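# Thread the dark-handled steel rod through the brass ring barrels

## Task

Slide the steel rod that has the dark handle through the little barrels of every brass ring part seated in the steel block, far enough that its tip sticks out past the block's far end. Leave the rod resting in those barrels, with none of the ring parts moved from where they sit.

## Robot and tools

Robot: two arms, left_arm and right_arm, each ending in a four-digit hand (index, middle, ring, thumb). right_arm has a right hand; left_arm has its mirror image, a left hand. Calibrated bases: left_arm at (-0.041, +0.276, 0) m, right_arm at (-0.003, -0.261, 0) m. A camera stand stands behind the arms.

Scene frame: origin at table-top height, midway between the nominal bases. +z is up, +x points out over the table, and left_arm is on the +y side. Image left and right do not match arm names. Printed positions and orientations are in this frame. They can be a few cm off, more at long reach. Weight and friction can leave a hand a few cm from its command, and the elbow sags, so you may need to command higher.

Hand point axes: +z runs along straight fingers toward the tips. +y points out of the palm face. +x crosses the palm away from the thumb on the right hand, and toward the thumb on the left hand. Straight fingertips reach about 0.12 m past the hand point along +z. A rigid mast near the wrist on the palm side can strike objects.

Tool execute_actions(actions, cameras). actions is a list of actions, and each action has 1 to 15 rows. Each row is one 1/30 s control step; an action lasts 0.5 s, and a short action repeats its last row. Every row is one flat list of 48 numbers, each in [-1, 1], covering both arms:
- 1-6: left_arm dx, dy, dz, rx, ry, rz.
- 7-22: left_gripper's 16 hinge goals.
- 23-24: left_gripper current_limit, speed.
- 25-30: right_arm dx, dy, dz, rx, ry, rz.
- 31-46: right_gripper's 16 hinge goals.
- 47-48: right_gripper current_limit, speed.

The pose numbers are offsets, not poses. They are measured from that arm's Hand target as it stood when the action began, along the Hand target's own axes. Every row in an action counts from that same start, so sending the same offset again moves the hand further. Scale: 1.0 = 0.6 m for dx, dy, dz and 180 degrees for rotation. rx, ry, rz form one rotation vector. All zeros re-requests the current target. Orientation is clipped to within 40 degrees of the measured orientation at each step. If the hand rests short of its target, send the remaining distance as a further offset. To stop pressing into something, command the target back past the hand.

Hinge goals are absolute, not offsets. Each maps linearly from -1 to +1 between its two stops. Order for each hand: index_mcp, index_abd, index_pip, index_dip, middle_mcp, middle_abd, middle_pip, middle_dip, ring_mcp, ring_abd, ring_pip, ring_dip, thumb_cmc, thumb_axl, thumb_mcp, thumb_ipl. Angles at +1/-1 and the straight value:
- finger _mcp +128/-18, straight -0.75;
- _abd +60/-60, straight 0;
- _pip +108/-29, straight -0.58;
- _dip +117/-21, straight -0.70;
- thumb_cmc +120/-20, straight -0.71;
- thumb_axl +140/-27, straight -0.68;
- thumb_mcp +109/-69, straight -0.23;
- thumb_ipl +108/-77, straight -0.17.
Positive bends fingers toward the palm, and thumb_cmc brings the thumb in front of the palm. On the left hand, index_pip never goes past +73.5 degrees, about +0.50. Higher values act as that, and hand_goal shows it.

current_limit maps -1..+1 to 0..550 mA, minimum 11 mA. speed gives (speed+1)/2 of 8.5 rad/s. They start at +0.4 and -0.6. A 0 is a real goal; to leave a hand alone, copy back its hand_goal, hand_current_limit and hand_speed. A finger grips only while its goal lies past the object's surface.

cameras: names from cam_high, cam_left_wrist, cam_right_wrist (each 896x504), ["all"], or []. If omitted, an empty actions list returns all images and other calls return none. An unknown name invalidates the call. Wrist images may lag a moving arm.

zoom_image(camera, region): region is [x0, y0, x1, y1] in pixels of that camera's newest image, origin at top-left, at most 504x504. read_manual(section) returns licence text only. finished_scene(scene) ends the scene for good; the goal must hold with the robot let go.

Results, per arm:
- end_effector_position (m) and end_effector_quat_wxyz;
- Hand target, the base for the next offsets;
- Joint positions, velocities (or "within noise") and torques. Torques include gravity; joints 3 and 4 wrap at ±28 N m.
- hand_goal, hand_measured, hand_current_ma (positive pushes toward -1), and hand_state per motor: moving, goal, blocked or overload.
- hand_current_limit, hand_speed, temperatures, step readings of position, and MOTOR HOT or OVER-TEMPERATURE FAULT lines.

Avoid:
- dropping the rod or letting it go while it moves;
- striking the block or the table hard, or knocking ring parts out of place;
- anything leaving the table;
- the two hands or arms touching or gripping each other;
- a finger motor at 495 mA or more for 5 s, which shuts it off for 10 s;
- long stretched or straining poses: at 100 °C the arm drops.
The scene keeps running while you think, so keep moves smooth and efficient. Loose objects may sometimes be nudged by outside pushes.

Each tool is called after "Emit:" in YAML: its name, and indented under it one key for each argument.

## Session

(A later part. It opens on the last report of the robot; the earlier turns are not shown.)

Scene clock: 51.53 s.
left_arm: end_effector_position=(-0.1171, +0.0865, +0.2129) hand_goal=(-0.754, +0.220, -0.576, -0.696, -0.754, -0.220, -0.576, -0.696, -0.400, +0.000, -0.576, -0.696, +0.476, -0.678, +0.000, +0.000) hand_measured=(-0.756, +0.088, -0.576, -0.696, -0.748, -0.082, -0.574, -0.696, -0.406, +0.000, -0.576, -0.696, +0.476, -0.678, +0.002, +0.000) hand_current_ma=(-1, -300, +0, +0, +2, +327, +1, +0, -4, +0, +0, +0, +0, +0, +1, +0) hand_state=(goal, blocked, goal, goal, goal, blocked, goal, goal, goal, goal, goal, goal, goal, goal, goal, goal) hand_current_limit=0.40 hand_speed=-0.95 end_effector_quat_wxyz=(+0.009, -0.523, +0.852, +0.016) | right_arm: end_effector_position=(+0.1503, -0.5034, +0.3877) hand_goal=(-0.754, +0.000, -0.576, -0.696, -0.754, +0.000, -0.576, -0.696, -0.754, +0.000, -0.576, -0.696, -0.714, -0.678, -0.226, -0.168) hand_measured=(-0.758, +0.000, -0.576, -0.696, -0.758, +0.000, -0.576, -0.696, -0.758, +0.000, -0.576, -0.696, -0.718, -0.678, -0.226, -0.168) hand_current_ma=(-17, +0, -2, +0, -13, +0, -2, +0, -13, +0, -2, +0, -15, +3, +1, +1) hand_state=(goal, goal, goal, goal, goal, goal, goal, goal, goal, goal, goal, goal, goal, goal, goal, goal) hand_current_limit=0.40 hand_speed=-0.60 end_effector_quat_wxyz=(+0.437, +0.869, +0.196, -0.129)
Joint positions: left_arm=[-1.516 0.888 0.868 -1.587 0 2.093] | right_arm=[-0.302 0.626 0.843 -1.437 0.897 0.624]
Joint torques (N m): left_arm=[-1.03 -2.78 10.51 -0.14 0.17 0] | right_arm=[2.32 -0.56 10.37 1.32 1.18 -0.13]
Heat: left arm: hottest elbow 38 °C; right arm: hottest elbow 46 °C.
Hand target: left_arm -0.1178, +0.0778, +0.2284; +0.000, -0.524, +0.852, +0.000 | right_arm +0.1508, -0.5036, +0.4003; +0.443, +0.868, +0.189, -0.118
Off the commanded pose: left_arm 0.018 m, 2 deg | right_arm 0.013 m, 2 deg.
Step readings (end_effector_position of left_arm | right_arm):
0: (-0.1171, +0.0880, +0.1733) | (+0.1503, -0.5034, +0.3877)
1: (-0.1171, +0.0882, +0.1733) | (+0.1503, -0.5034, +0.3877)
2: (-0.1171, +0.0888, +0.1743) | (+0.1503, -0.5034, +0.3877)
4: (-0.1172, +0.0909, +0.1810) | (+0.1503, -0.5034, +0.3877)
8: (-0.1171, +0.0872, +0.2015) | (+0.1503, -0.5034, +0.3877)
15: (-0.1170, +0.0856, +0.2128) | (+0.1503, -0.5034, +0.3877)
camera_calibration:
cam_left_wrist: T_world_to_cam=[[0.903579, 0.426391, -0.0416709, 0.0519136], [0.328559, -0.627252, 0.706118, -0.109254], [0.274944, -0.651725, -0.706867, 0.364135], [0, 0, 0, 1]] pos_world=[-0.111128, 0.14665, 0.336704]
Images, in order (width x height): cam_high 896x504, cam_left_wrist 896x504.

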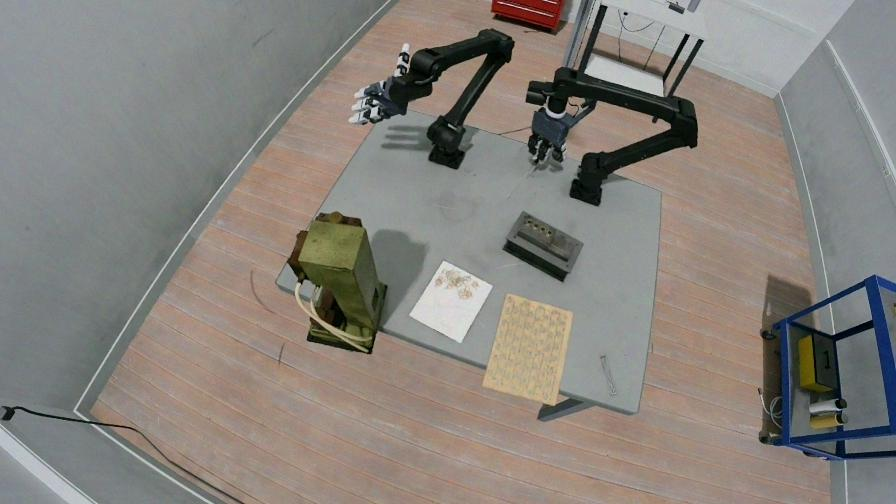

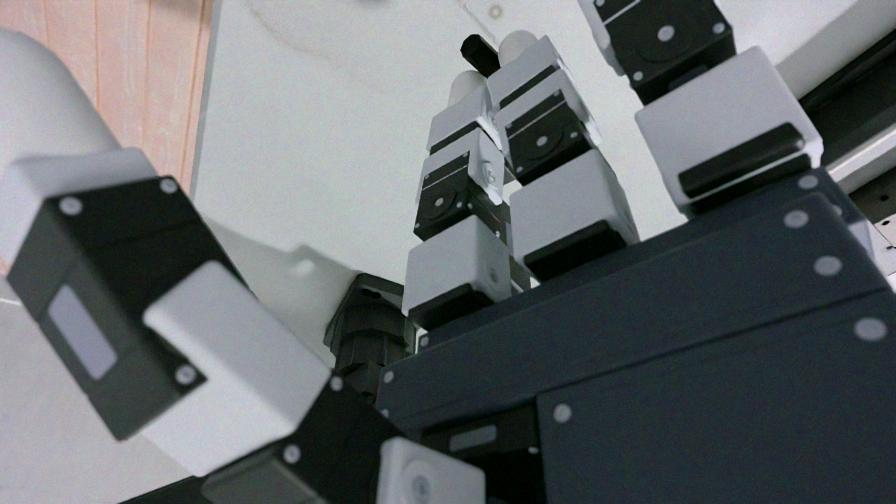

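Emit:
execute_actions:
  actions:
    - [[0,0,0,0,0,0,-0.754,0.34,-0.576,-0.696,-0.754,-0.34,-0.576,-0.696,-0.4,0,-0.576,-0.696,0.477,-0.678,0,0,0.72,-0.9,0,0,0,0,0,0,-0.754,0,-0.576,-0.696,-0.754,0,-0.576,-0.696,-0.754,0,-0.576,-0.696,-0.714,-0.678,-0.226,-0.168,0.4,-0.6]]
    - [[0,0,-0.04,0,0,0,-0.754,0.34,-0.576,-0.696,-0.754,-0.34,-0.576,-0.696,-0.4,0,-0.576,-0.696,0.477,-0.678,0,0,0.72,-0.9,0,0,0,0,0,0,-0.754,0,-0.576,-0.696,-0.754,0,-0.576,-0.696,-0.754,0,-0.576,-0.696,-0.714,-0.678,-0.226,-0.168,0.4,-0.6],[0,0,-0.067,0,0,0,-0.754,0.34,-0.576,-0.696,-0.754,-0.34,-0.576,-0.696,-0.4,0,-0.576,-0.696,0.477,-0.678,0,0,0.72,-0.9,0,0,0,0,0,0,-0.754,0,-0.576,-0.696,-0.754,0,-0.576,-0.696,-0.754,0,-0.576,-0.696,-0.714,-0.678,-0.226,-0.168,0.4,-0.6]]
  cameras: ["cam_high", "cam_left_wrist"]

Emit:
zoom_image:
  camera: "cam_high"
  region: [485, 130, 565, 190]

Emit:
zoom_image:
  camera: "cam_left_wrist"
  region: [400, 0, 580, 135]

Scene clock: 61.60 s.
left_arm: end_effector_position=(-0.1170, +0.0858, +0.2546) hand_goal=(-0.754, +0.340, -0.576, -0.696, -0.754, -0.340, -0.576, -0.696, -0.400, +0.000, -0.576, -0.696, +0.476, -0.678, +0.000, +0.000) hand_measured=(-0.756, +0.092, -0.576, -0.696, -0.748, -0.084, -0.574, -0.696, -0.406, +0.000, -0.576, -0.696, +0.476, -0.678, +0.002, +0.000) hand_current_ma=(-1, -473, +0, +0, +2, +473, +1, +0, -3, +0, +0, +0, +0, +0, +1, +0) hand_state=(goal, blocked, goal, goal, goal, blocked, goal, goal, goal, goal, goal, goal, goal, goal, goal, goal) hand_current_limit=0.72 hand_speed=-0.90 end_effector_quat_wxyz=(+0.006, -0.523, +0.852, +0.012) | right_arm: end_effector_position=(+0.1503, -0.5034, +0.3877) hand_goal=(-0.754, +0.000, -0.576, -0.696, -0.754, +0.000, -0.576, -0.696, -0.754, +0.000, -0.576, -0.696, -0.714, -0.678, -0.226, -0.168) hand_measured=(-0.758, +0.000, -0.576, -0.696, -0.758, +0.000, -0.576, -0.696, -0.758, +0.000, -0.576, -0.696, -0.718, -0.678, -0.226, -0.168) hand_current_ma=(-17, +0, -2, +0, -13, +0, -2, +0, -13, +0, -2, +0, -15, +3, +1, +1) hand_state=(goal, goal, goal, goal, goal, goal, goal, goal, goal, goal, goal, goal, goal, goal, goal, goal) hand_current_limit=0.40 hand_speed=-0.60 end_effector_quat_wxyz=(+0.437, +0.869, +0.196, -0.129)
Joint positions: left_arm=[-1.516 0.888 0.977 -1.688 0 2.093] | right_arm=[-0.302 0.626 0.843 -1.437 0.897 0.624]
Joint torques (N m): left_arm=[-0.85 -1.79 10.63 -0.12 0.15 0.01] | right_arm=[2.84 -0.73 10.44 1.54 1.1 -0.1]
Motor temperatures (°C): left_arm=[28 31 41 24 28 25] | right_arm=[29 23 47 25 25 27]
Heat: left arm: hottest elbow 41 °C; right arm: hottest elbow 47 °C.
Hand target: left_arm -0.1178, +0.0776, +0.2686; +0.000, -0.524, +0.852, +0.000 | right_arm +0.1508, -0.5036, +0.4003; +0.443, +0.868, +0.189, -0.118
Off the commanded pose: left_arm 0.016 m, 2 deg | right_arm 0.013 m, 2 deg.
Step readings (end_effector_position of left_arm | right_arm):
0: (-0.1171, +0.0865, +0.2129) | (+0.1503, -0.5034, +0.3877)
1: (-0.1171, +0.0865, +0.2129) | (+0.1503, -0.5034, +0.3877)
2: (-0.1171, +0.0865, +0.2129) | (+0.1503, -0.5034, +0.3877)
4: (-0.1171, +0.0865, +0.2129) | (+0.1503, -0.5034, +0.3877)
8: (-0.1171, +0.0865, +0.2129) | (+0.1503, -0.5034, +0.3877)
15: (-0.1171, +0.0865, +0.2129) | (+0.1503, -0.5034, +0.3877)
16: (-0.1171, +0.0866, +0.2131) | (+0.1503, -0.5034, +0.3877)
17: (-0.1171, +0.0876, +0.2144) | (+0.1503, -0.5034, +0.3877)
19: (-0.1172, +0.0893, +0.2216) | (+0.1503, -0.5034, +0.3877)
23: (-0.1170, +0.0859, +0.2442) | (+0.1503, -0.5034, +0.3877)
30: (-0.1170, +0.0851, +0.2545) | (+0.1503, -0.5034, +0.3877)
camera_calibration:
cam_left_wrist: T_world_to_cam=[[0.903583, 0.42604, -0.0450235, 0.054807], [0.328297, -0.621073, 0.711681, -0.141109], [0.275241, -0.657844, -0.701059, 0.392137], [0, 0, 0, 1]] pos_world=[-0.11113, 0.146976, 0.377803]
Images, in order (width x height): cam_high 896x504, cam_left_wrist 896x504.

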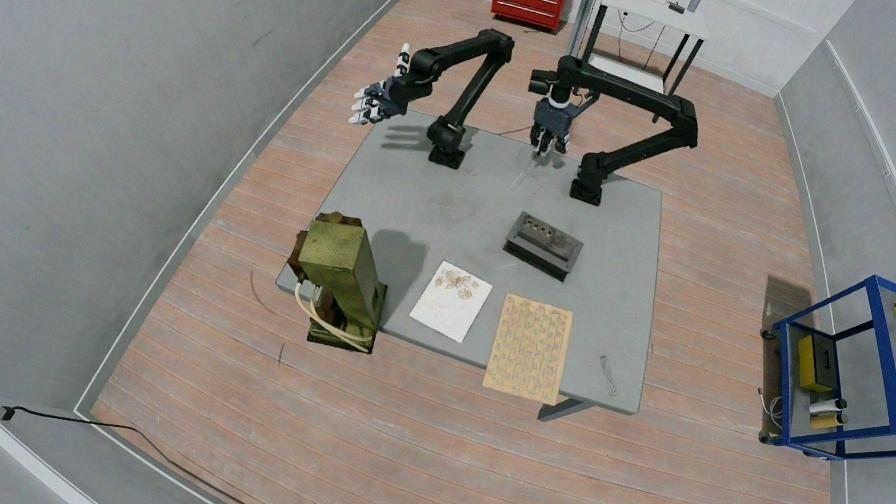

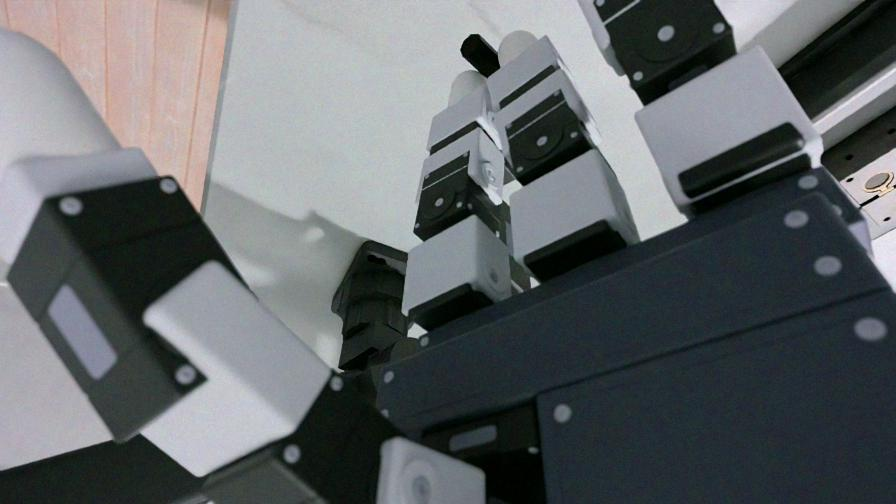

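Scaled by 6.300 from the camera's 896x504 image, which has a finer 1280x720 frame.

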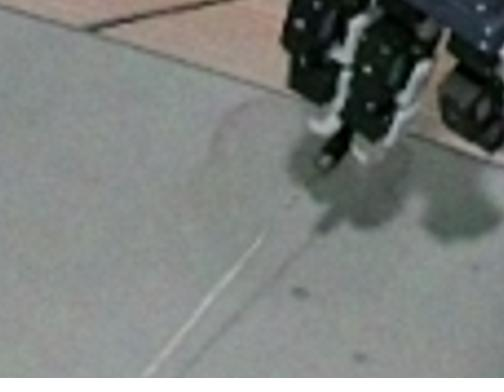

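Scaled by 2.800 from the camera's 896x504 image, which has a finer 1280x720 frame.

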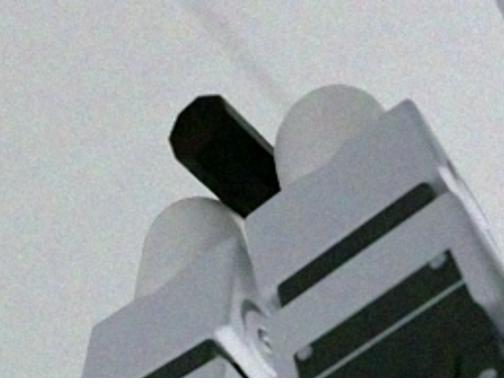

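Emit:
execute_actions:
  actions:
    - [[0,0,0.0833,0,0,0,-0.754,0.3,-0.576,-0.696,-0.754,-0.3,-0.576,-0.696,-0.4,0,-0.576,-0.696,0.477,-0.678,0,0,0.65,-0.9,0,0,0,0,0,0,-0.754,0,-0.576,-0.696,-0.754,0,-0.576,-0.696,-0.754,0,-0.576,-0.696,-0.714,-0.678,-0.226,-0.168,0.4,-0.6]]
    - [[0,0,0.0833,0,0,0,-0.754,0.3,-0.576,-0.696,-0.754,-0.3,-0.576,-0.696,-0.4,0,-0.576,-0.696,0.477,-0.678,0,0,0.65,-0.9,0,0,0,0,0,0,-0.754,0,-0.576,-0.696,-0.754,0,-0.576,-0.696,-0.754,0,-0.576,-0.696,-0.714,-0.678,-0.226,-0.168,0.4,-0.6]]
    - [[0,0,0.055,0,0,0,-0.754,0.3,-0.576,-0.696,-0.754,-0.3,-0.576,-0.696,-0.4,0,-0.576,-0.696,0.477,-0.678,0,0,0.65,-0.9,0,0,0,0,0,0,-0.754,0,-0.576,-0.696,-0.754,0,-0.576,-0.696,-0.754,0,-0.576,-0.696,-0.714,-0.678,-0.226,-0.168,0.4,-0.6]]
  cameras: ["cam_high", "cam_left_wrist"]

Emit:
zoom_image:
  camera: "cam_high"
  region: [485, 140, 565, 200]

Emit:
zoom_image:
  camera: "cam_left_wrist"
  region: [400, 0, 580, 135]

Scene clock: 65.07 s.
left_arm: end_effector_position=(-0.1167, +0.0792, +0.1384) hand_goal=(-0.754, +0.300, -0.576, -0.696, -0.754, -0.300, -0.576, -0.696, -0.400, +0.000, -0.576, -0.696, +0.476, -0.678, +0.000, +0.000) hand_measured=(-0.758, +0.092, -0.578, -0.696, -0.748, -0.084, -0.574, -0.696, -0.406, +0.000, -0.576, -0.696, +0.476, -0.678, +0.002, +0.000) hand_current_ma=(-1, -454, +0, +0, +2, +454, +1, +0, -2, +0, +0, +0, +0, +0, +1, +0) hand_state=(goal, blocked, goal, goal, goal, blocked, goal, goal, goal, goal, goal, goal, goal, goal, goal, goal) hand_current_limit=0.65 hand_speed=-0.90 end_effector_quat_wxyz=(-0.001, -0.523, +0.852, -0.002) | right_arm: end_effector_position=(+0.1503, -0.5034, +0.3877) hand_goal=(-0.754, +0.000, -0.576, -0.696, -0.754, +0.000, -0.576, -0.696, -0.754, +0.000, -0.576, -0.696, -0.714, -0.678, -0.226, -0.168) hand_measured=(-0.758, +0.000, -0.576, -0.696, -0.758, +0.000, -0.576, -0.696, -0.758, +0.000, -0.576, -0.696, -0.718, -0.678, -0.226, -0.168) hand_current_ma=(-17, +0, -2, +0, -13, +0, -2, +0, -13, +0, -2, +0, -15, +3, +1, +1) hand_state=(goal, goal, goal, goal, goal, goal, goal, goal, goal, goal, goal, goal, goal, goal, goal, goal) hand_current_limit=0.40 hand_speed=-0.60 end_effector_quat_wxyz=(+0.437, +0.869, +0.196, -0.129)
Joint positions: left_arm=[-1.516 0.908 0.684 -1.343 0 2.093] | right_arm=[-0.302 0.626 0.843 -1.437 0.897 0.624]
Joint torques (N m): left_arm=[-1.26 -1.96 7.13 0.54 0.15 0.02] | right_arm=[2.84 -0.21 10.29 1.65 1.16 -0.07]
Heat: left arm: hottest elbow 41 °C; right arm: hottest elbow 48 °C.
Hand target: left_arm -0.1178, +0.0777, +0.1357; +0.000, -0.524, +0.852, +0.000 | right_arm +0.1508, -0.5036, +0.4003; +0.443, +0.868, +0.189, -0.118
Off the commanded pose: left_arm 0.003 m, 0 deg | right_arm 0.013 m, 2 deg.
Step readings (end_effector_position of left_arm | right_arm):
0: (-0.1170, +0.0859, +0.2546) | (+0.1503, -0.5034, +0.3877)
1: (-0.1170, +0.0858, +0.2546) | (+0.1503, -0.5034, +0.3877)
2: (-0.1170, +0.0848, +0.2539) | (+0.1503, -0.5034, +0.3877)
4: (-0.1167, +0.0801, +0.2483) | (+0.1503, -0.5034, +0.3877)
8: (-0.1167, +0.0800, +0.2275) | (+0.1503, -0.5034, +0.3877)
15: (-0.1167, +0.0800, +0.2201) | (+0.1503, -0.5034, +0.3877)
16: (-0.1167, +0.0796, +0.2197) | (+0.1503, -0.5034, +0.3877)
17: (-0.1166, +0.0782, +0.2167) | (+0.1503, -0.5034, +0.3877)
19: (-0.1166, +0.0772, +0.2045) | (+0.1503, -0.5034, +0.3877)
23: (-0.1169, +0.0843, +0.1778) | (+0.1503, -0.5034, +0.3877)
30: (-0.1167, +0.0806, +0.1715) | (+0.1503, -0.5034, +0.3877)
31: (-0.1167, +0.0803, +0.1713) | (+0.1503, -0.5034, +0.3877)
32: (-0.1167, +0.0791, +0.1694) | (+0.1503, -0.5034, +0.3877)
34: (-0.1166, +0.0776, +0.1619) | (+0.1503, -0.5034, +0.3877)
38: (-0.1168, +0.0821, +0.1441) | (+0.1503, -0.5034, +0.3877)
45: (-0.1167, +0.0797, +0.1385) | (+0.1503, -0.5034, +0.3877)
camera_calibration:
cam_left_wrist: T_world_to_cam=[[0.903656, 0.42446, -0.0569124, 0.0538319], [0.327084, -0.598266, 0.731502, -0.0674307], [0.276444, -0.679641, -0.67946, 0.305105], [0, 0, 0, 1]] pos_world=[-0.110935, 0.144171, 0.259696]
Images, in order (width x height): cam_high 896x504, cam_left_wrist 896x504.

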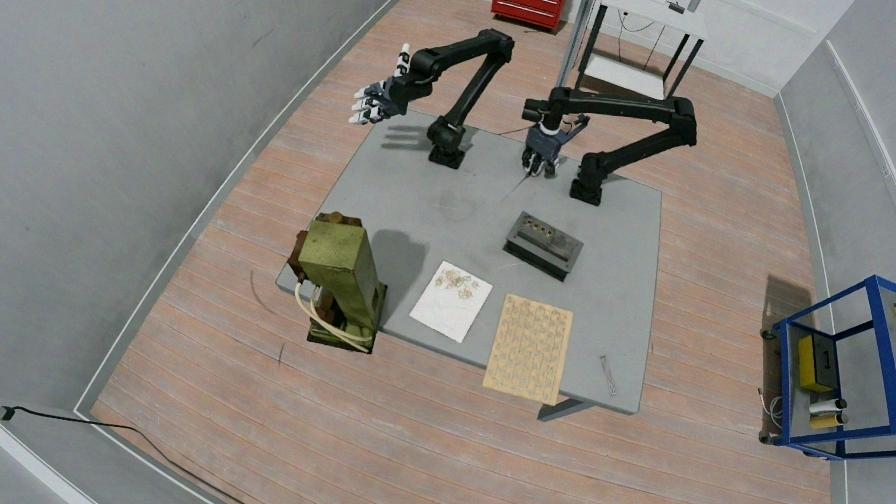

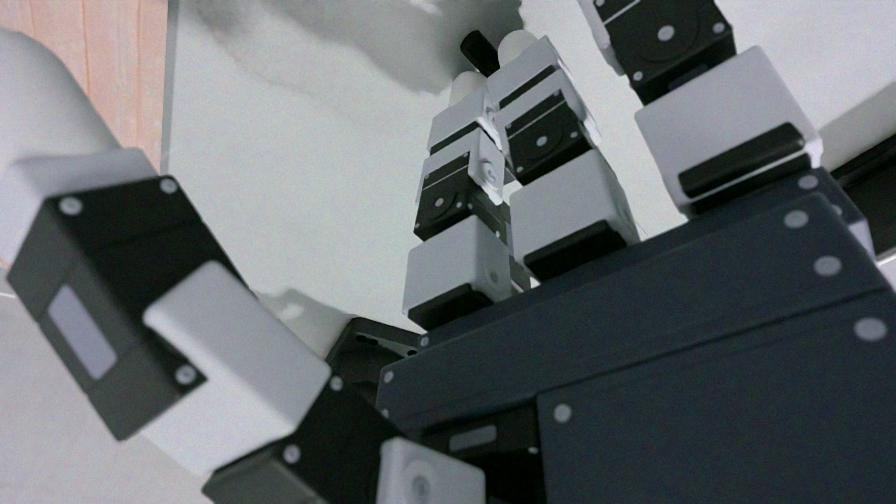

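Scaled by 6.300 from the camera's 896x504 image, which has a finer 1280x720 frame.

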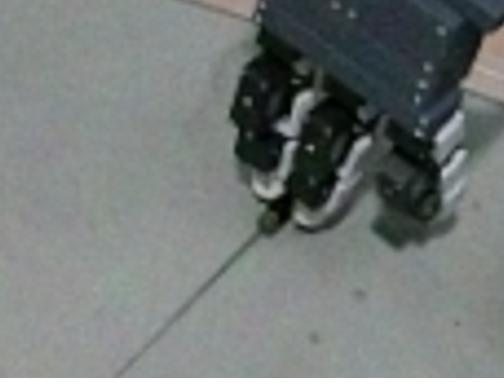

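Scaled by 2.800 from the camera's 896x504 image, which has a finer 1280x720 frame.

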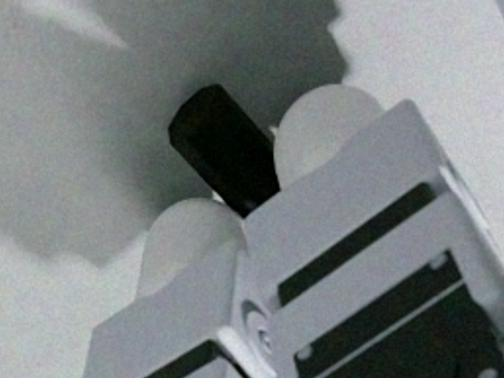

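Emit:
execute_actions:
  actions:
    - [[0,0,-0.1,0,0,0,-0.754,0.34,-0.576,-0.696,-0.754,-0.34,-0.576,-0.696,-0.4,0,-0.576,-0.696,0.477,-0.678,0,0,0.72,-0.9,0,0,0,0,0,0,-0.754,0,-0.576,-0.696,-0.754,0,-0.576,-0.696,-0.754,0,-0.576,-0.696,-0.714,-0.678,-0.226,-0.168,0.4,-0.6]]
    - [[0,0,-0.07,0,0,0,-0.754,0.34,-0.576,-0.696,-0.754,-0.34,-0.576,-0.696,-0.4,0,-0.576,-0.696,0.477,-0.678,0,0,0.72,-0.9,0,0,0,0,0,0,-0.754,0,-0.576,-0.696,-0.754,0,-0.576,-0.696,-0.754,0,-0.576,-0.696,-0.714,-0.678,-0.226,-0.168,0.4,-0.6]]
  cameras: ["cam_high", "cam_left_wrist"]

Emit:
zoom_image:
  camera: "cam_high"
  region: [470, 130, 570, 210]

Emit:
zoom_image:
  camera: "cam_left_wrist"
  region: [400, 0, 580, 135]

Scene clock: 67.70 s.
left_arm: end_effector_position=(-0.1175, +0.0862, +0.2224) hand_goal=(-0.754, +0.340, -0.576, -0.696, -0.754, -0.340, -0.576, -0.696, -0.400, +0.000, -0.576, -0.696, +0.476, -0.678, +0.000, +0.000) hand_measured=(-0.758, +0.094, -0.578, -0.696, -0.748, -0.086, -0.574, -0.696, -0.404, +0.000, -0.576, -0.696, +0.476, -0.678, +0.002, +0.000) hand_current_ma=(-1, -473, +0, +0, +3, +473, +1, +0, -2, +0, +0, +0, +0, +0, +1, +0) hand_state=(goal, blocked, goal, goal, goal, blocked, goal, goal, goal, goal, goal, goal, goal, goal, goal, goal) hand_current_limit=0.72 hand_speed=-0.90 end_effector_quat_wxyz=(+0.008, -0.523, +0.852, +0.015) | right_arm: end_effector_position=(+0.1503, -0.5034, +0.3877) hand_goal=(-0.754, +0.000, -0.576, -0.696, -0.754, +0.000, -0.576, -0.696, -0.754, +0.000, -0.576, -0.696, -0.714, -0.678, -0.226, -0.168) hand_measured=(-0.758, +0.000, -0.576, -0.696, -0.758, +0.000, -0.576, -0.696, -0.758, +0.000, -0.576, -0.696, -0.718, -0.678, -0.226, -0.168) hand_current_ma=(-17, +0, -2, +0, -13, +0, -2, +0, -13, +0, -2, +0, -15, +3, +1, +1) hand_state=(goal, goal, goal, goal, goal, goal, goal, goal, goal, goal, goal, goal, goal, goal, goal, goal) hand_current_limit=0.40 hand_speed=-0.60 end_effector_quat_wxyz=(+0.437, +0.869, +0.196, -0.129)
Joint positions: left_arm=[-1.518 0.888 0.892 -1.61 0.001 2.092] | right_arm=[-0.302 0.626 0.843 -1.437 0.897 0.624]
Joint torques (N m): left_arm=[-1.08 -2.84 10.54 0.02 0.13 -0.01] | right_arm=[2.26 0.03 10.32 1.39 1.17 -0.09]
Heat: left arm: hottest elbow 41 °C; right arm: hottest elbow 48 °C.
Hand target: left_arm -0.1178, +0.0777, +0.2377; +0.000, -0.524, +0.852, +0.000 | right_arm +0.1508, -0.5036, +0.4003; +0.443, +0.868, +0.189, -0.118
Off the commanded pose: left_arm 0.017 m, 2 deg | right_arm 0.013 m, 2 deg.
Step readings (end_effector_position of left_arm | right_arm):
0: (-0.1167, +0.0791, +0.1384) | (+0.1503, -0.5034, +0.3877)
1: (-0.1167, +0.0792, +0.1384) | (+0.1503, -0.5034, +0.3877)
2: (-0.1168, +0.0817, +0.1391) | (+0.1503, -0.5034, +0.3877)
4: (-0.1172, +0.0869, +0.1446) | (+0.1503, -0.5034, +0.3877)
8: (-0.1176, +0.0887, +0.1650) | (+0.1503, -0.5034, +0.3877)
15: (-0.1174, +0.0863, +0.1801) | (+0.1503, -0.5034, +0.3877)
16: (-0.1175, +0.0869, +0.1804) | (+0.1503, -0.5034, +0.3877)
17: (-0.1176, +0.0888, +0.1822) | (+0.1503, -0.5034, +0.3877)
19: (-0.1177, +0.0909, +0.1906) | (+0.1503, -0.5034, +0.3877)
23: (-0.1175, +0.0860, +0.2129) | (+0.1503, -0.5034, +0.3877)
30: (-0.1175, +0.0854, +0.2223) | (+0.1503, -0.5034, +0.3877)
camera_calibration:
cam_left_wrist: T_world_to_cam=[[0.903703, 0.426055, -0.0424051, 0.0529724], [0.328565, -0.626579, 0.706714, -0.11615], [0.274529, -0.652592, -0.706228, 0.370522], [0, 0, 0, 1]] pos_world=[-0.111427, 0.146453, 0.346004]
Images, in order (width x height): cam_high 896x504, cam_left_wrist 896x504.

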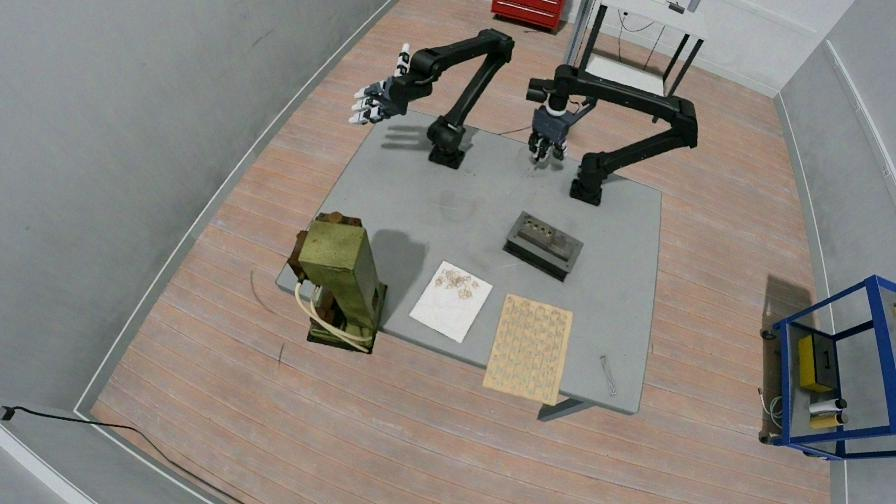

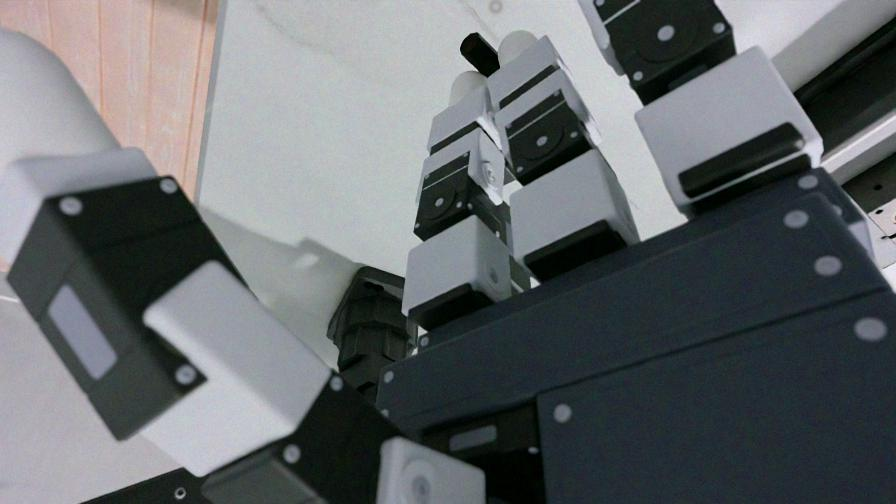

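Scaled by 5.040 from the camera's 896x504 image, which has a finer 1280x720 frame.

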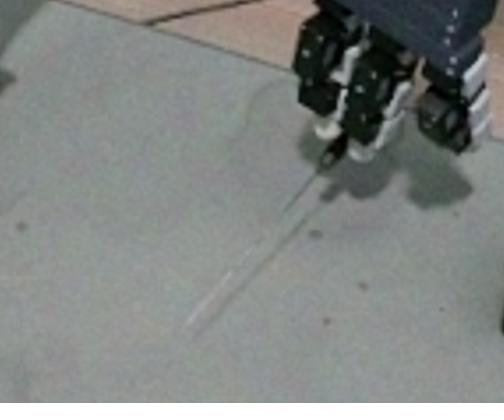

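Scaled by 2.800 from the camera's 896x504 image, which has a finer 1280x720 frame.

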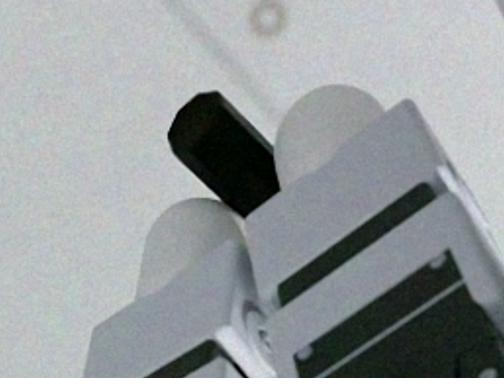

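Emit:
execute_actions:
  actions:
    - [[-0.0379,-0.0553,-0.0186,0,0,0.0375,-0.754,0.34,-0.576,-0.696,-0.754,-0.34,-0.576,-0.696,-0.4,0,-0.576,-0.696,0.477,-0.678,0,0,0.72,-0.9,0,0,0,0,0,0,-0.754,0,-0.576,-0.696,-0.754,0,-0.576,-0.696,-0.754,0,-0.576,-0.696,-0.714,-0.678,-0.226,-0.168,0.4,-0.6]]
    - [[-0.044,-0.0504,-0.0186,0,0,0.0375,-0.754,0.34,-0.576,-0.696,-0.754,-0.34,-0.576,-0.696,-0.4,0,-0.576,-0.696,0.477,-0.678,0,0,0.72,-0.9,0,0,0,0,0,0,-0.754,0,-0.576,-0.696,-0.754,0,-0.576,-0.696,-0.754,0,-0.576,-0.696,-0.714,-0.678,-0.226,-0.168,0.4,-0.6]]
    - [[-0.0649,-0.0513,-0.025,0,0,0.0375,-0.754,0.34,-0.576,-0.696,-0.754,-0.34,-0.576,-0.696,-0.4,0,-0.576,-0.696,0.477,-0.678,0,0,0.72,-0.9,0,0,0,0,0,0,-0.754,0,-0.576,-0.696,-0.754,0,-0.576,-0.696,-0.754,0,-0.576,-0.696,-0.714,-0.678,-0.226,-0.168,0.4,-0.6]]
    - [[-0.0705,-0.0434,-0.025,0,0,0.0375,-0.754,0.34,-0.576,-0.696,-0.754,-0.34,-0.576,-0.696,-0.4,0,-0.576,-0.696,0.477,-0.678,0,0,0.72,-0.9,0,0,0,0,0,0,-0.754,0,-0.576,-0.696,-0.754,0,-0.576,-0.696,-0.754,0,-0.576,-0.696,-0.714,-0.678,-0.226,-0.168,0.4,-0.6]]
  cameras: ["cam_high", "cam_left_wrist"]

Emit:
zoom_image:
  camera: "cam_high"
  region: [470, 130, 610, 240]

Emit:
zoom_image:
  camera: "cam_left_wrist"
  region: [400, 0, 580, 135]

Scene clock: 76.47 s.
left_arm: end_effector_position=(+0.0541, +0.1132, +0.2749) hand_goal=(-0.754, +0.340, -0.576, -0.696, -0.754, -0.340, -0.576, -0.696, -0.400, +0.000, -0.576, -0.696, +0.476, -0.678, +0.000, +0.000) hand_measured=(-0.752, +0.114, -0.576, -0.696, -0.744, -0.094, -0.572, -0.696, -0.398, +0.000, -0.576, -0.696, +0.476, -0.678, +0.002, +0.000) hand_current_ma=(+1, -473, +0, +0, +7, +473, +2, +0, +0, +0, +0, +0, +0, +0, +1, +0) hand_state=(goal, blocked, goal, goal, goal, blocked, goal, goal, goal, goal, goal, goal, goal, goal, goal, goal) hand_current_limit=0.72 hand_speed=-0.90 end_effector_quat_wxyz=(+0.307, -0.583, +0.730, -0.181) | right_arm: end_effector_position=(+0.1503, -0.5034, +0.3877) hand_goal=(-0.754, +0.000, -0.576, -0.696, -0.754, +0.000, -0.576, -0.696, -0.754, +0.000, -0.576, -0.696, -0.714, -0.678, -0.226, -0.168) hand_measured=(-0.758, +0.000, -0.576, -0.696, -0.758, +0.000, -0.576, -0.696, -0.758, +0.000, -0.576, -0.696, -0.718, -0.678, -0.226, -0.168) hand_current_ma=(-17, +0, -2, +0, -13, +0, -2, +0, -13, +0, -2, +0, -15, +3, +1, +1) hand_state=(goal, goal, goal, goal, goal, goal, goal, goal, goal, goal, goal, goal, goal, goal, goal, goal) hand_current_limit=0.40 hand_speed=-0.60 end_effector_quat_wxyz=(+0.437, +0.869, +0.196, -0.129)
Joint positions: left_arm=[-1.309 0.797 1.028 -1.696 -0.722 2.094] | right_arm=[-0.302 0.626 0.843 -1.437 0.897 0.624]
Joint torques (N m): left_arm=[-0.15 -0.56 10.73 0.14 -0.87 0.19] | right_arm=[1.96 -0.09 10.41 1.8 1.07 -0.06]
Heat: left arm: hottest elbow 41 °C; right arm: hottest elbow 49 °C.
Hand target: left_arm +0.0586, +0.1092, +0.2911; +0.098, -0.407, +0.906, -0.058 | right_arm +0.1508, -0.5036, +0.4003; +0.443, +0.868, +0.189, -0.118
Off the commanded pose: left_arm 0.017 m, 56 deg; orientation clipped; orientation clipped at the end of an earlier action of this call | right_arm 0.013 m, 2 deg.
joint sent to its limit (left arm) — joint 4 (wrist pitch), lower limit; joint 6 (wrist roll), upper limit. The joint targets are off in orientation, not in position.
Step readings (end_effector_position of left_arm | right_arm):
0: (-0.1175, +0.0862, +0.2224) | (+0.1503, -0.5034, +0.3877)
1: (-0.1168, +0.0863, +0.2222) | (+0.1503, -0.5034, +0.3877)
2: (-0.1135, +0.0875, +0.2213) | (+0.1503, -0.5034, +0.3877)
4: (-0.1024, +0.0895, +0.2214) | (+0.1503, -0.5034, +0.3877)
8: (-0.0877, +0.0894, +0.2283) | (+0.1503, -0.5034, +0.3877)
15: (-0.0825, +0.0899, +0.2329) | (+0.1503, -0.5034, +0.3877)
16: (-0.0816, +0.0902, +0.2327) | (+0.1503, -0.5034, +0.3877)
17: (-0.0775, +0.0910, +0.2320) | (+0.1503, -0.5034, +0.3877)
19: (-0.0642, +0.0929, +0.2319) | (+0.1503, -0.5034, +0.3877)
23: (-0.0480, +0.0939, +0.2392) | (+0.1503, -0.5034, +0.3877)
30: (-0.0428, +0.0939, +0.2441) | (+0.1503, -0.5034, +0.3877)
31: (-0.0416, +0.0940, +0.2439) | (+0.1503, -0.5034, +0.3877)
32: (-0.0368, +0.0946, +0.2436) | (+0.1503, -0.5034, +0.3877)
34: (-0.0209, +0.0974, +0.2443) | (+0.1503, -0.5034, +0.3877)
38: (-0.0011, +0.1019, +0.2530) | (+0.1503, -0.5034, +0.3877)
45: (+0.0057, +0.1027, +0.2592) | (+0.1503, -0.5034, +0.3877)
46: (+0.0069, +0.1029, +0.2593) | (+0.1503, -0.5034, +0.3877)
47: (+0.0118, +0.1040, +0.2597) | (+0.1503, -0.5034, +0.3877)
49: (+0.0273, +0.1075, +0.2623) | (+0.1503, -0.5034, +0.3877)
53: (+0.0470, +0.1121, +0.2706) | (+0.1503, -0.5034, +0.3877)
60: (+0.0536, +0.1131, +0.2748) | (+0.1503, -0.5034, +0.3877)
camera_calibration:
cam_left_wrist: T_world_to_cam=[[0.594799, 0.607207, 0.526795, -0.271578], [-0.113722, -0.585171, 0.802896, -0.199975], [0.79579, -0.53747, -0.279007, 0.21948], [0, 0, 0, 1]] pos_world=[-0.0358675, 0.165848, 0.364862]
Images, in order (width x height): cam_high 896x504, cam_left_wrist 896x504.

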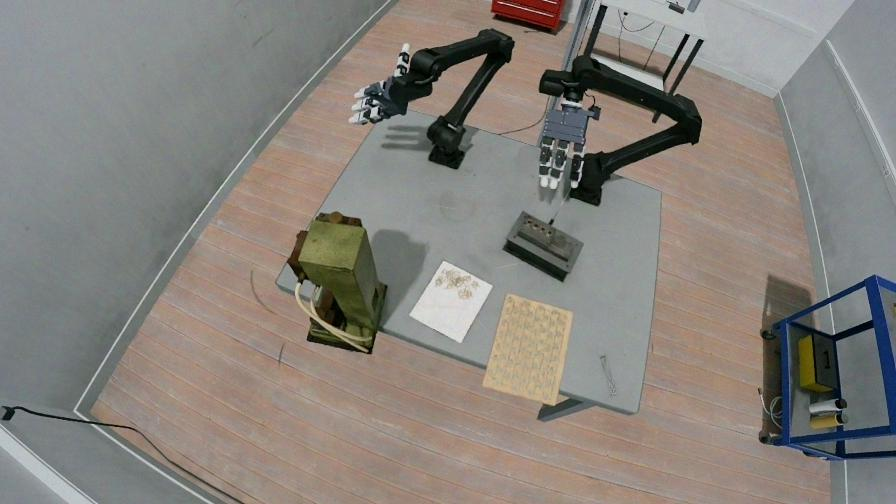

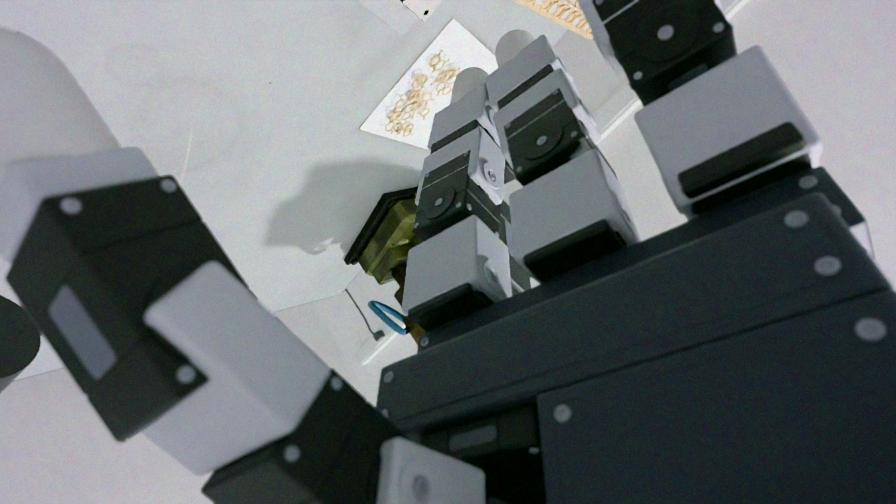

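Scaled by 3.600 from the camera's 896x504 image, which has a finer 1280x720 frame.

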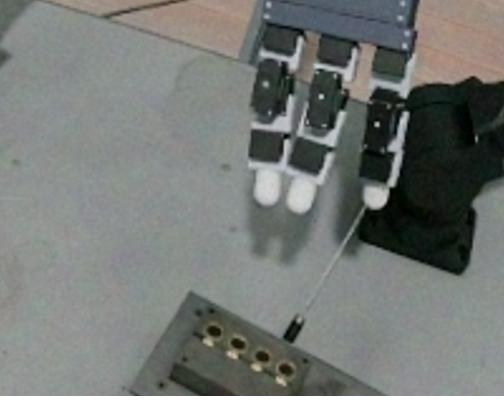

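Scaled by 2.800 from the camera's 896x504 image, which has a finer 1280x720 frame.

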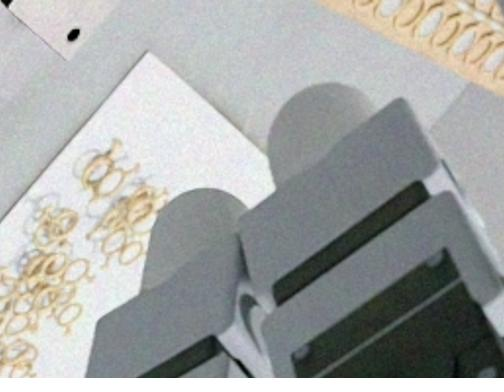

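Emit:
execute_actions:
  actions:
    - [[0.1088,-0.1048,-0.0101,-0.0761,0.0058,-0.3408,-0.754,0,-0.576,-0.696,-0.754,0,-0.576,-0.696,-0.4,0,-0.576,-0.696,0.477,-0.678,0,0,0.5,-0.8,0,0,0,0,0,0,-0.754,0,-0.576,-0.696,-0.754,0,-0.576,-0.696,-0.754,0,-0.576,-0.696,-0.714,-0.678,-0.226,-0.168,0.4,-0.6]]
  cameras: ["cam_high", "cam_left_wrist"]

Emit:
zoom_image:
  camera: "cam_high"
  region: [520, 150, 620, 250]

Scene clock: 80.10 s.
left_arm: end_effector_position=(+0.0592, +0.0184, +0.2958) hand_goal=(-0.754, +0.000, -0.576, -0.696, -0.754, +0.000, -0.576, -0.696, -0.400, +0.000, -0.576, -0.696, +0.476, -0.678, +0.000, +0.000) hand_measured=(-0.752, +0.002, -0.576, -0.696, -0.750, -0.004, -0.572, -0.696, -0.400, +0.000, -0.576, -0.696, +0.476, -0.678, +0.002, +0.000) hand_current_ma=(+1, +1, +0, +0, +2, -1, +1, +0, +0, +0, +0, +0, +0, +0, +1, +0) hand_state=(goal, goal, goal, goal, goal, goal, goal, goal, goal, goal, goal, goal, goal, goal, goal, goal) hand_current_limit=0.50 hand_speed=-0.80 end_effector_quat_wxyz=(+0.002, +0.813, -0.582, +0.004) | right_arm: end_effector_position=(+0.1503, -0.5034, +0.3877) hand_goal=(-0.754, +0.000, -0.576, -0.696, -0.754, +0.000, -0.576, -0.696, -0.754, +0.000, -0.576, -0.696, -0.714, -0.678, -0.226, -0.168) hand_measured=(-0.758, +0.000, -0.576, -0.696, -0.758, +0.000, -0.576, -0.696, -0.758, +0.000, -0.576, -0.696, -0.718, -0.678, -0.226, -0.168) hand_current_ma=(-17, +0, -2, +0, -13, +0, -2, +0, -13, +0, -2, +0, -15, +3, +1, +1) hand_state=(goal, goal, goal, goal, goal, goal, goal, goal, goal, goal, goal, goal, goal, goal, goal, goal) hand_current_limit=0.40 hand_speed=-0.60 end_effector_quat_wxyz=(+0.437, +0.869, +0.196, -0.129)
Joint positions: left_arm=[-0.873 1.047 1.18 -1.695 0.002 1.939] | right_arm=[-0.302 0.626 0.843 -1.437 0.897 0.624]
Joint torques (N m): left_arm=[-0.5 -5.6 8.1 -0.17 0.29 0.01] | right_arm=[2.67 0.15 10.24 1.52 1.1 -0.04]
Heat: left arm: hottest elbow 41 °C; right arm: hottest elbow 49 °C.
Hand target: left_arm +0.0606, +0.0187, +0.3000; +0.000, +0.819, -0.574, +0.000 | right_arm +0.1508, -0.5036, +0.4003; +0.443, +0.868, +0.189, -0.118
Off the commanded pose: left_arm 0.004 m, 1 deg | right_arm 0.013 m, 2 deg.
joint sent to its limit (left arm) — joint 4 (wrist pitch), lower limit. The joint targets still meet the commanded pose.
Step readings (end_effector_position of left_arm | right_arm):
0: (+0.0541, +0.1132, +0.2749) | (+0.1503, -0.5034, +0.3877)
1: (+0.0524, +0.1122, +0.2749) | (+0.1503, -0.5034, +0.3877)
2: (+0.0449, +0.1068, +0.2749) | (+0.1503, -0.5034, +0.3877)
4: (+0.0375, +0.0848, +0.2830) | (+0.1503, -0.5034, +0.3877)
8: (+0.0602, +0.0418, +0.2964) | (+0.1503, -0.5034, +0.3877)
15: (+0.0616, +0.0203, +0.2941) | (+0.1503, -0.5034, +0.3877)
camera_calibration:
cam_left_wrist: T_world_to_cam=[[0.326695, 0.943137, -0.0613392, -0.0443898], [0.655606, -0.179392, 0.733485, -0.304145], [0.680773, -0.27984, -0.676933, 0.290031], [0, 0, 0, 1]] pos_world=[0.016456, 0.0684666, 0.416694]
Images, in order (width x height): cam_high 896x504, cam_left_wrist 896x504.

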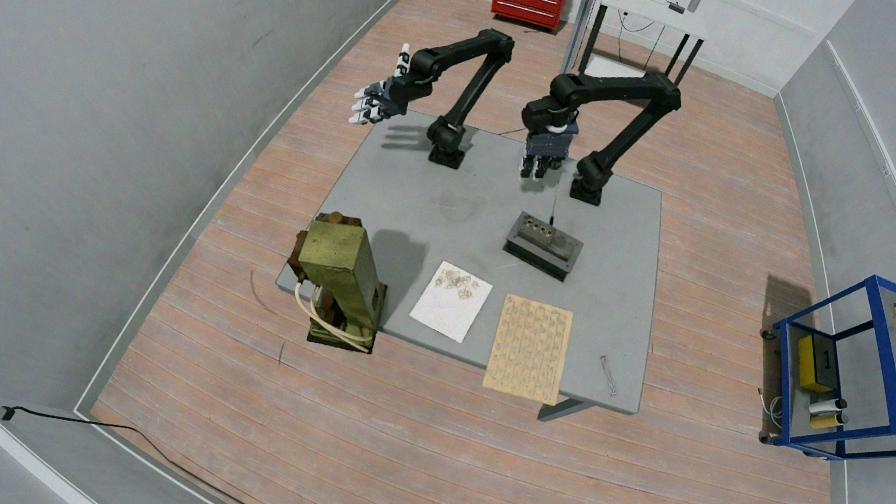

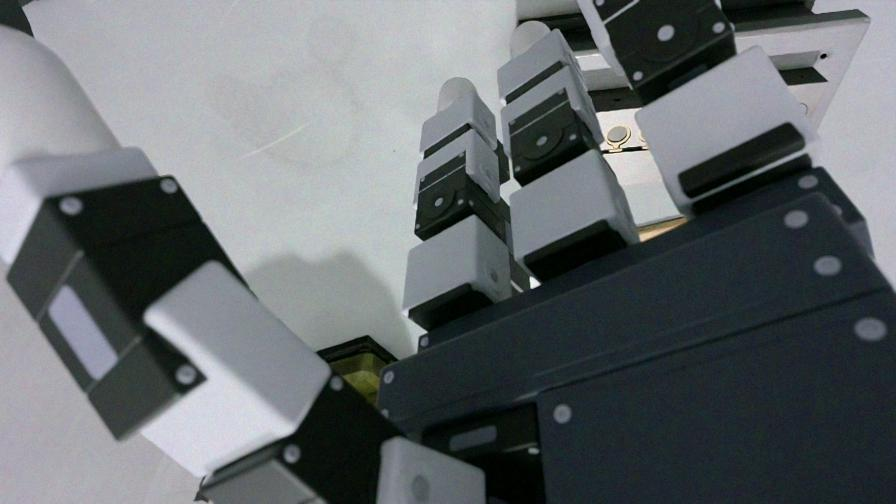

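Scaled by 5.040 from the camera's 896x504 image, which has a finer 1280x720 frame.

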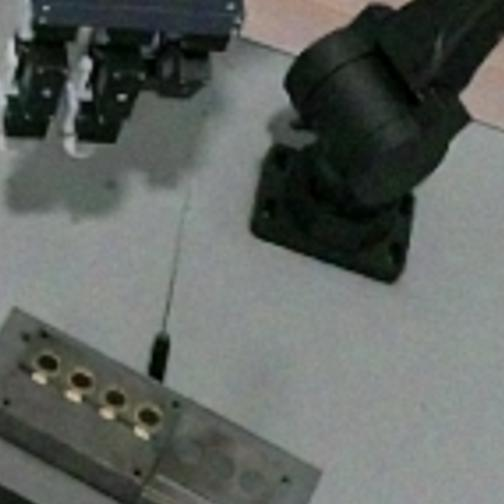

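Emit:
execute_actions:
  actions:
    - [[0.0315,-0.0872,0.025,0,0,-0.1806,-0.754,0,-0.576,-0.696,-0.754,0,-0.576,-0.696,-0.4,0,-0.576,-0.696,0.477,-0.678,0,0,0.5,-0.8,0,0,0,0,0,0,-0.754,0,-0.576,-0.696,-0.754,0,-0.576,-0.696,-0.754,0,-0.576,-0.696,-0.714,-0.678,-0.226,-0.168,0.4,-0.6]]
    - [[0.0703,-0.0425,0,0,0,-0.1806,-0.754,0,-0.576,-0.696,-0.754,0,-0.576,-0.696,-0.4,0,-0.576,-0.696,0.477,-0.678,0,0,0.5,-0.8,0,0,0,0,0,0,-0.754,0,-0.576,-0.696,-0.754,0,-0.576,-0.696,-0.754,0,-0.576,-0.696,-0.714,-0.678,-0.226,-0.168,0.4,-0.6]]
    - [[0.0703,-0.0425,0,0,0,-0.1806,-0.754,0,-0.576,-0.696,-0.754,0,-0.576,-0.696,-0.4,0,-0.576,-0.696,0.477,-0.678,0,0,0.5,-0.8,0,0,0,0,0,0,-0.754,0,-0.576,-0.696,-0.754,0,-0.576,-0.696,-0.754,0,-0.576,-0.696,-0.714,-0.678,-0.226,-0.168,0.4,-0.6]]
    - [[0.0703,-0.0425,0,0,0,-0.1806,-0.754,0,-0.576,-0.696,-0.754,0,-0.576,-0.696,-0.4,0,-0.576,-0.696,0.477,-0.678,0,0,0.5,-0.8,0,0,0,0,0,0,-0.754,0,-0.576,-0.696,-0.754,0,-0.576,-0.696,-0.754,0,-0.576,-0.696,-0.714,-0.678,-0.226,-0.168,0.4,-0.6]]
    - [[0.0703,-0.0425,0,0,0,-0.1806,-0.754,0,-0.576,-0.696,-0.754,0,-0.576,-0.696,-0.4,0,-0.576,-0.696,0.477,-0.678,0,0,0.5,-0.8,0,0,0,0,0,0,-0.754,0,-0.576,-0.696,-0.754,0,-0.576,-0.696,-0.754,0,-0.576,-0.696,-0.714,-0.678,-0.226,-0.168,0.4,-0.6]]
  cameras: ["cam_high", "cam_left_wrist"]

Emit:
zoom_image:
  camera: "cam_high"
  region: [520, 150, 620, 250]

Scene clock: 85.37 s.
left_arm: end_effector_position=(+0.2309, +0.1311, +0.2832) hand_goal=(-0.754, +0.000, -0.576, -0.696, -0.754, +0.000, -0.576, -0.696, -0.400, +0.000, -0.576, -0.696, +0.476, -0.678, +0.000, +0.000) hand_measured=(-0.752, +0.002, -0.576, -0.696, -0.752, -0.002, -0.574, -0.696, -0.402, +0.000, -0.576, -0.696, +0.476, -0.678, +0.002, +0.000) hand_current_ma=(+0, +0, +0, +0, +1, -1, +1, +0, -1, +0, +0, +0, +0, +0, +1, +0) hand_state=(goal, goal, goal, goal, goal, goal, goal, goal, goal, goal, goal, goal, goal, goal, goal, goal) hand_current_limit=0.50 hand_speed=-0.80 end_effector_quat_wxyz=(-0.002, +0.694, +0.720, -0.003) | right_arm: end_effector_position=(+0.1503, -0.5034, +0.3877) hand_goal=(-0.754, +0.000, -0.576, -0.696, -0.754, +0.000, -0.576, -0.696, -0.754, +0.000, -0.576, -0.696, -0.714, -0.678, -0.226, -0.168) hand_measured=(-0.758, +0.000, -0.576, -0.696, -0.758, +0.000, -0.576, -0.696, -0.758, +0.000, -0.576, -0.696, -0.718, -0.678, -0.226, -0.168) hand_current_ma=(-17, +0, -2, +0, -13, +0, -2, +0, -13, +0, -2, +0, -15, +3, +1, +1) hand_state=(goal, goal, goal, goal, goal, goal, goal, goal, goal, goal, goal, goal, goal, goal, goal, goal) hand_current_limit=0.40 hand_speed=-0.60 end_effector_quat_wxyz=(+0.437, +0.869, +0.196, -0.129)
Joint positions: left_arm=[-0.73 1.005 1.122 -1.692 0.005 -0.769] | right_arm=[-0.302 0.626 0.843 -1.437 0.897 0.624]
Joint torques (N m): left_arm=[-1.44 -3.66 8.54 0.46 -0.26 -0.09] | right_arm=[1.67 -0.15 10.25 1.72 1.11 -0.09]
Heat: left arm: hottest elbow 42 °C; right arm: hottest elbow 50 °C.
Hand target: left_arm +0.2340, +0.1265, +0.2851; +0.000, +0.691, +0.723, +0.000 | right_arm +0.1508, -0.5036, +0.4003; +0.443, +0.868, +0.189, -0.118
Off the commanded pose: left_arm 0.006 m, 1 deg | right_arm 0.013 m, 2 deg.
Step readings (end_effector_position of left_arm | right_arm):
0: (+0.0592, +0.0183, +0.2958) | (+0.1503, -0.5034, +0.3877)
1: (+0.0600, +0.0181, +0.2959) | (+0.1503, -0.5034, +0.3877)
2: (+0.0622, +0.0169, +0.2961) | (+0.1503, -0.5034, +0.3877)
4: (+0.0758, +0.0183, +0.2941) | (+0.1503, -0.5034, +0.3877)
8: (+0.1036, +0.0273, +0.2864) | (+0.1503, -0.5034, +0.3877)
15: (+0.1142, +0.0230, +0.2849) | (+0.1503, -0.5034, +0.3877)
16: (+0.1153, +0.0223, +0.2851) | (+0.1503, -0.5034, +0.3877)
17: (+0.1177, +0.0209, +0.2853) | (+0.1503, -0.5034, +0.3877)
19: (+0.1266, +0.0185, +0.2862) | (+0.1503, -0.5034, +0.3877)
23: (+0.1468, +0.0200, +0.2853) | (+0.1503, -0.5034, +0.3877)
30: (+0.1600, +0.0172, +0.2838) | (+0.1503, -0.5034, +0.3877)
31: (+0.1609, +0.0166, +0.2839) | (+0.1503, -0.5034, +0.3877)
32: (+0.1636, +0.0163, +0.2843) | (+0.1503, -0.5034, +0.3877)
34: (+0.1724, +0.0189, +0.2847) | (+0.1503, -0.5034, +0.3877)
38: (+0.1904, +0.0296, +0.2849) | (+0.1503, -0.5034, +0.3877)
45: (+0.2027, +0.0368, +0.2841) | (+0.1503, -0.5034, +0.3877)
46: (+0.2034, +0.0371, +0.2840) | (+0.1503, -0.5034, +0.3877)
47: (+0.2053, +0.0384, +0.2841) | (+0.1503, -0.5034, +0.3877)
49: (+0.2109, +0.0441, +0.2843) | (+0.1503, -0.5034, +0.3877)
53: (+0.2215, +0.0602, +0.2850) | (+0.1503, -0.5034, +0.3877)
60: (+0.2298, +0.0767, +0.2850) | (+0.1503, -0.5034, +0.3877)
61: (+0.2299, +0.0779, +0.2849) | (+0.1503, -0.5034, +0.3877)
62: (+0.2302, +0.0803, +0.2847) | (+0.1503, -0.5034, +0.3877)
64: (+0.2303, +0.0874, +0.2840) | (+0.1503, -0.5034, +0.3877)
68: (+0.2311, +0.1050, +0.2844) | (+0.1503, -0.5034, +0.3877)
75: (+0.2316, +0.1249, +0.2854) | (+0.1503, -0.5034, +0.3877)
camera_calibration:
cam_left_wrist: T_world_to_cam=[[-0.584566, -0.809772, -0.0505059, 0.229571], [-0.572864, 0.367861, 0.732465, -0.175027], [-0.574551, 0.457107, -0.678929, 0.390031], [0, 0, 0, 1]] pos_world=[0.258026, 0.0719994, 0.404599]
Images, in order (width x height): cam_high 896x504, cam_left_wrist 896x504.

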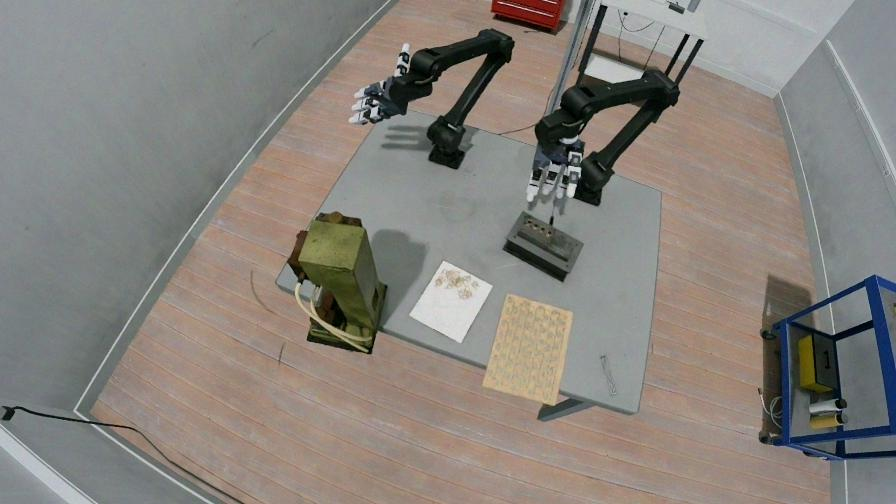

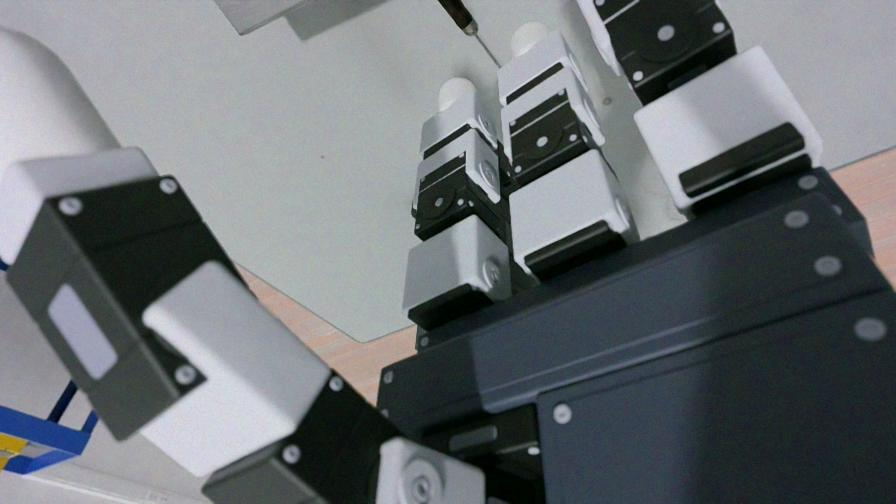

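Scaled by 5.040 from the camera's 896x504 image, which has a finer 1280x720 frame.

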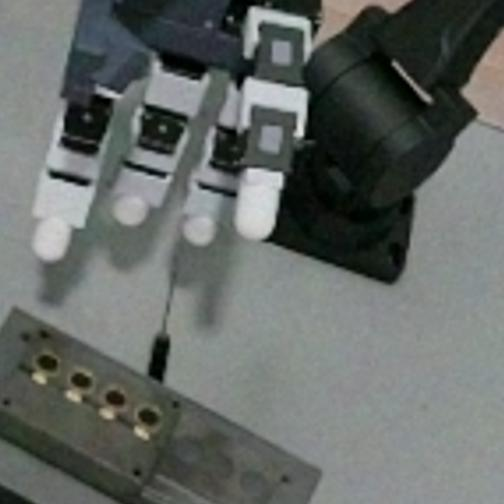

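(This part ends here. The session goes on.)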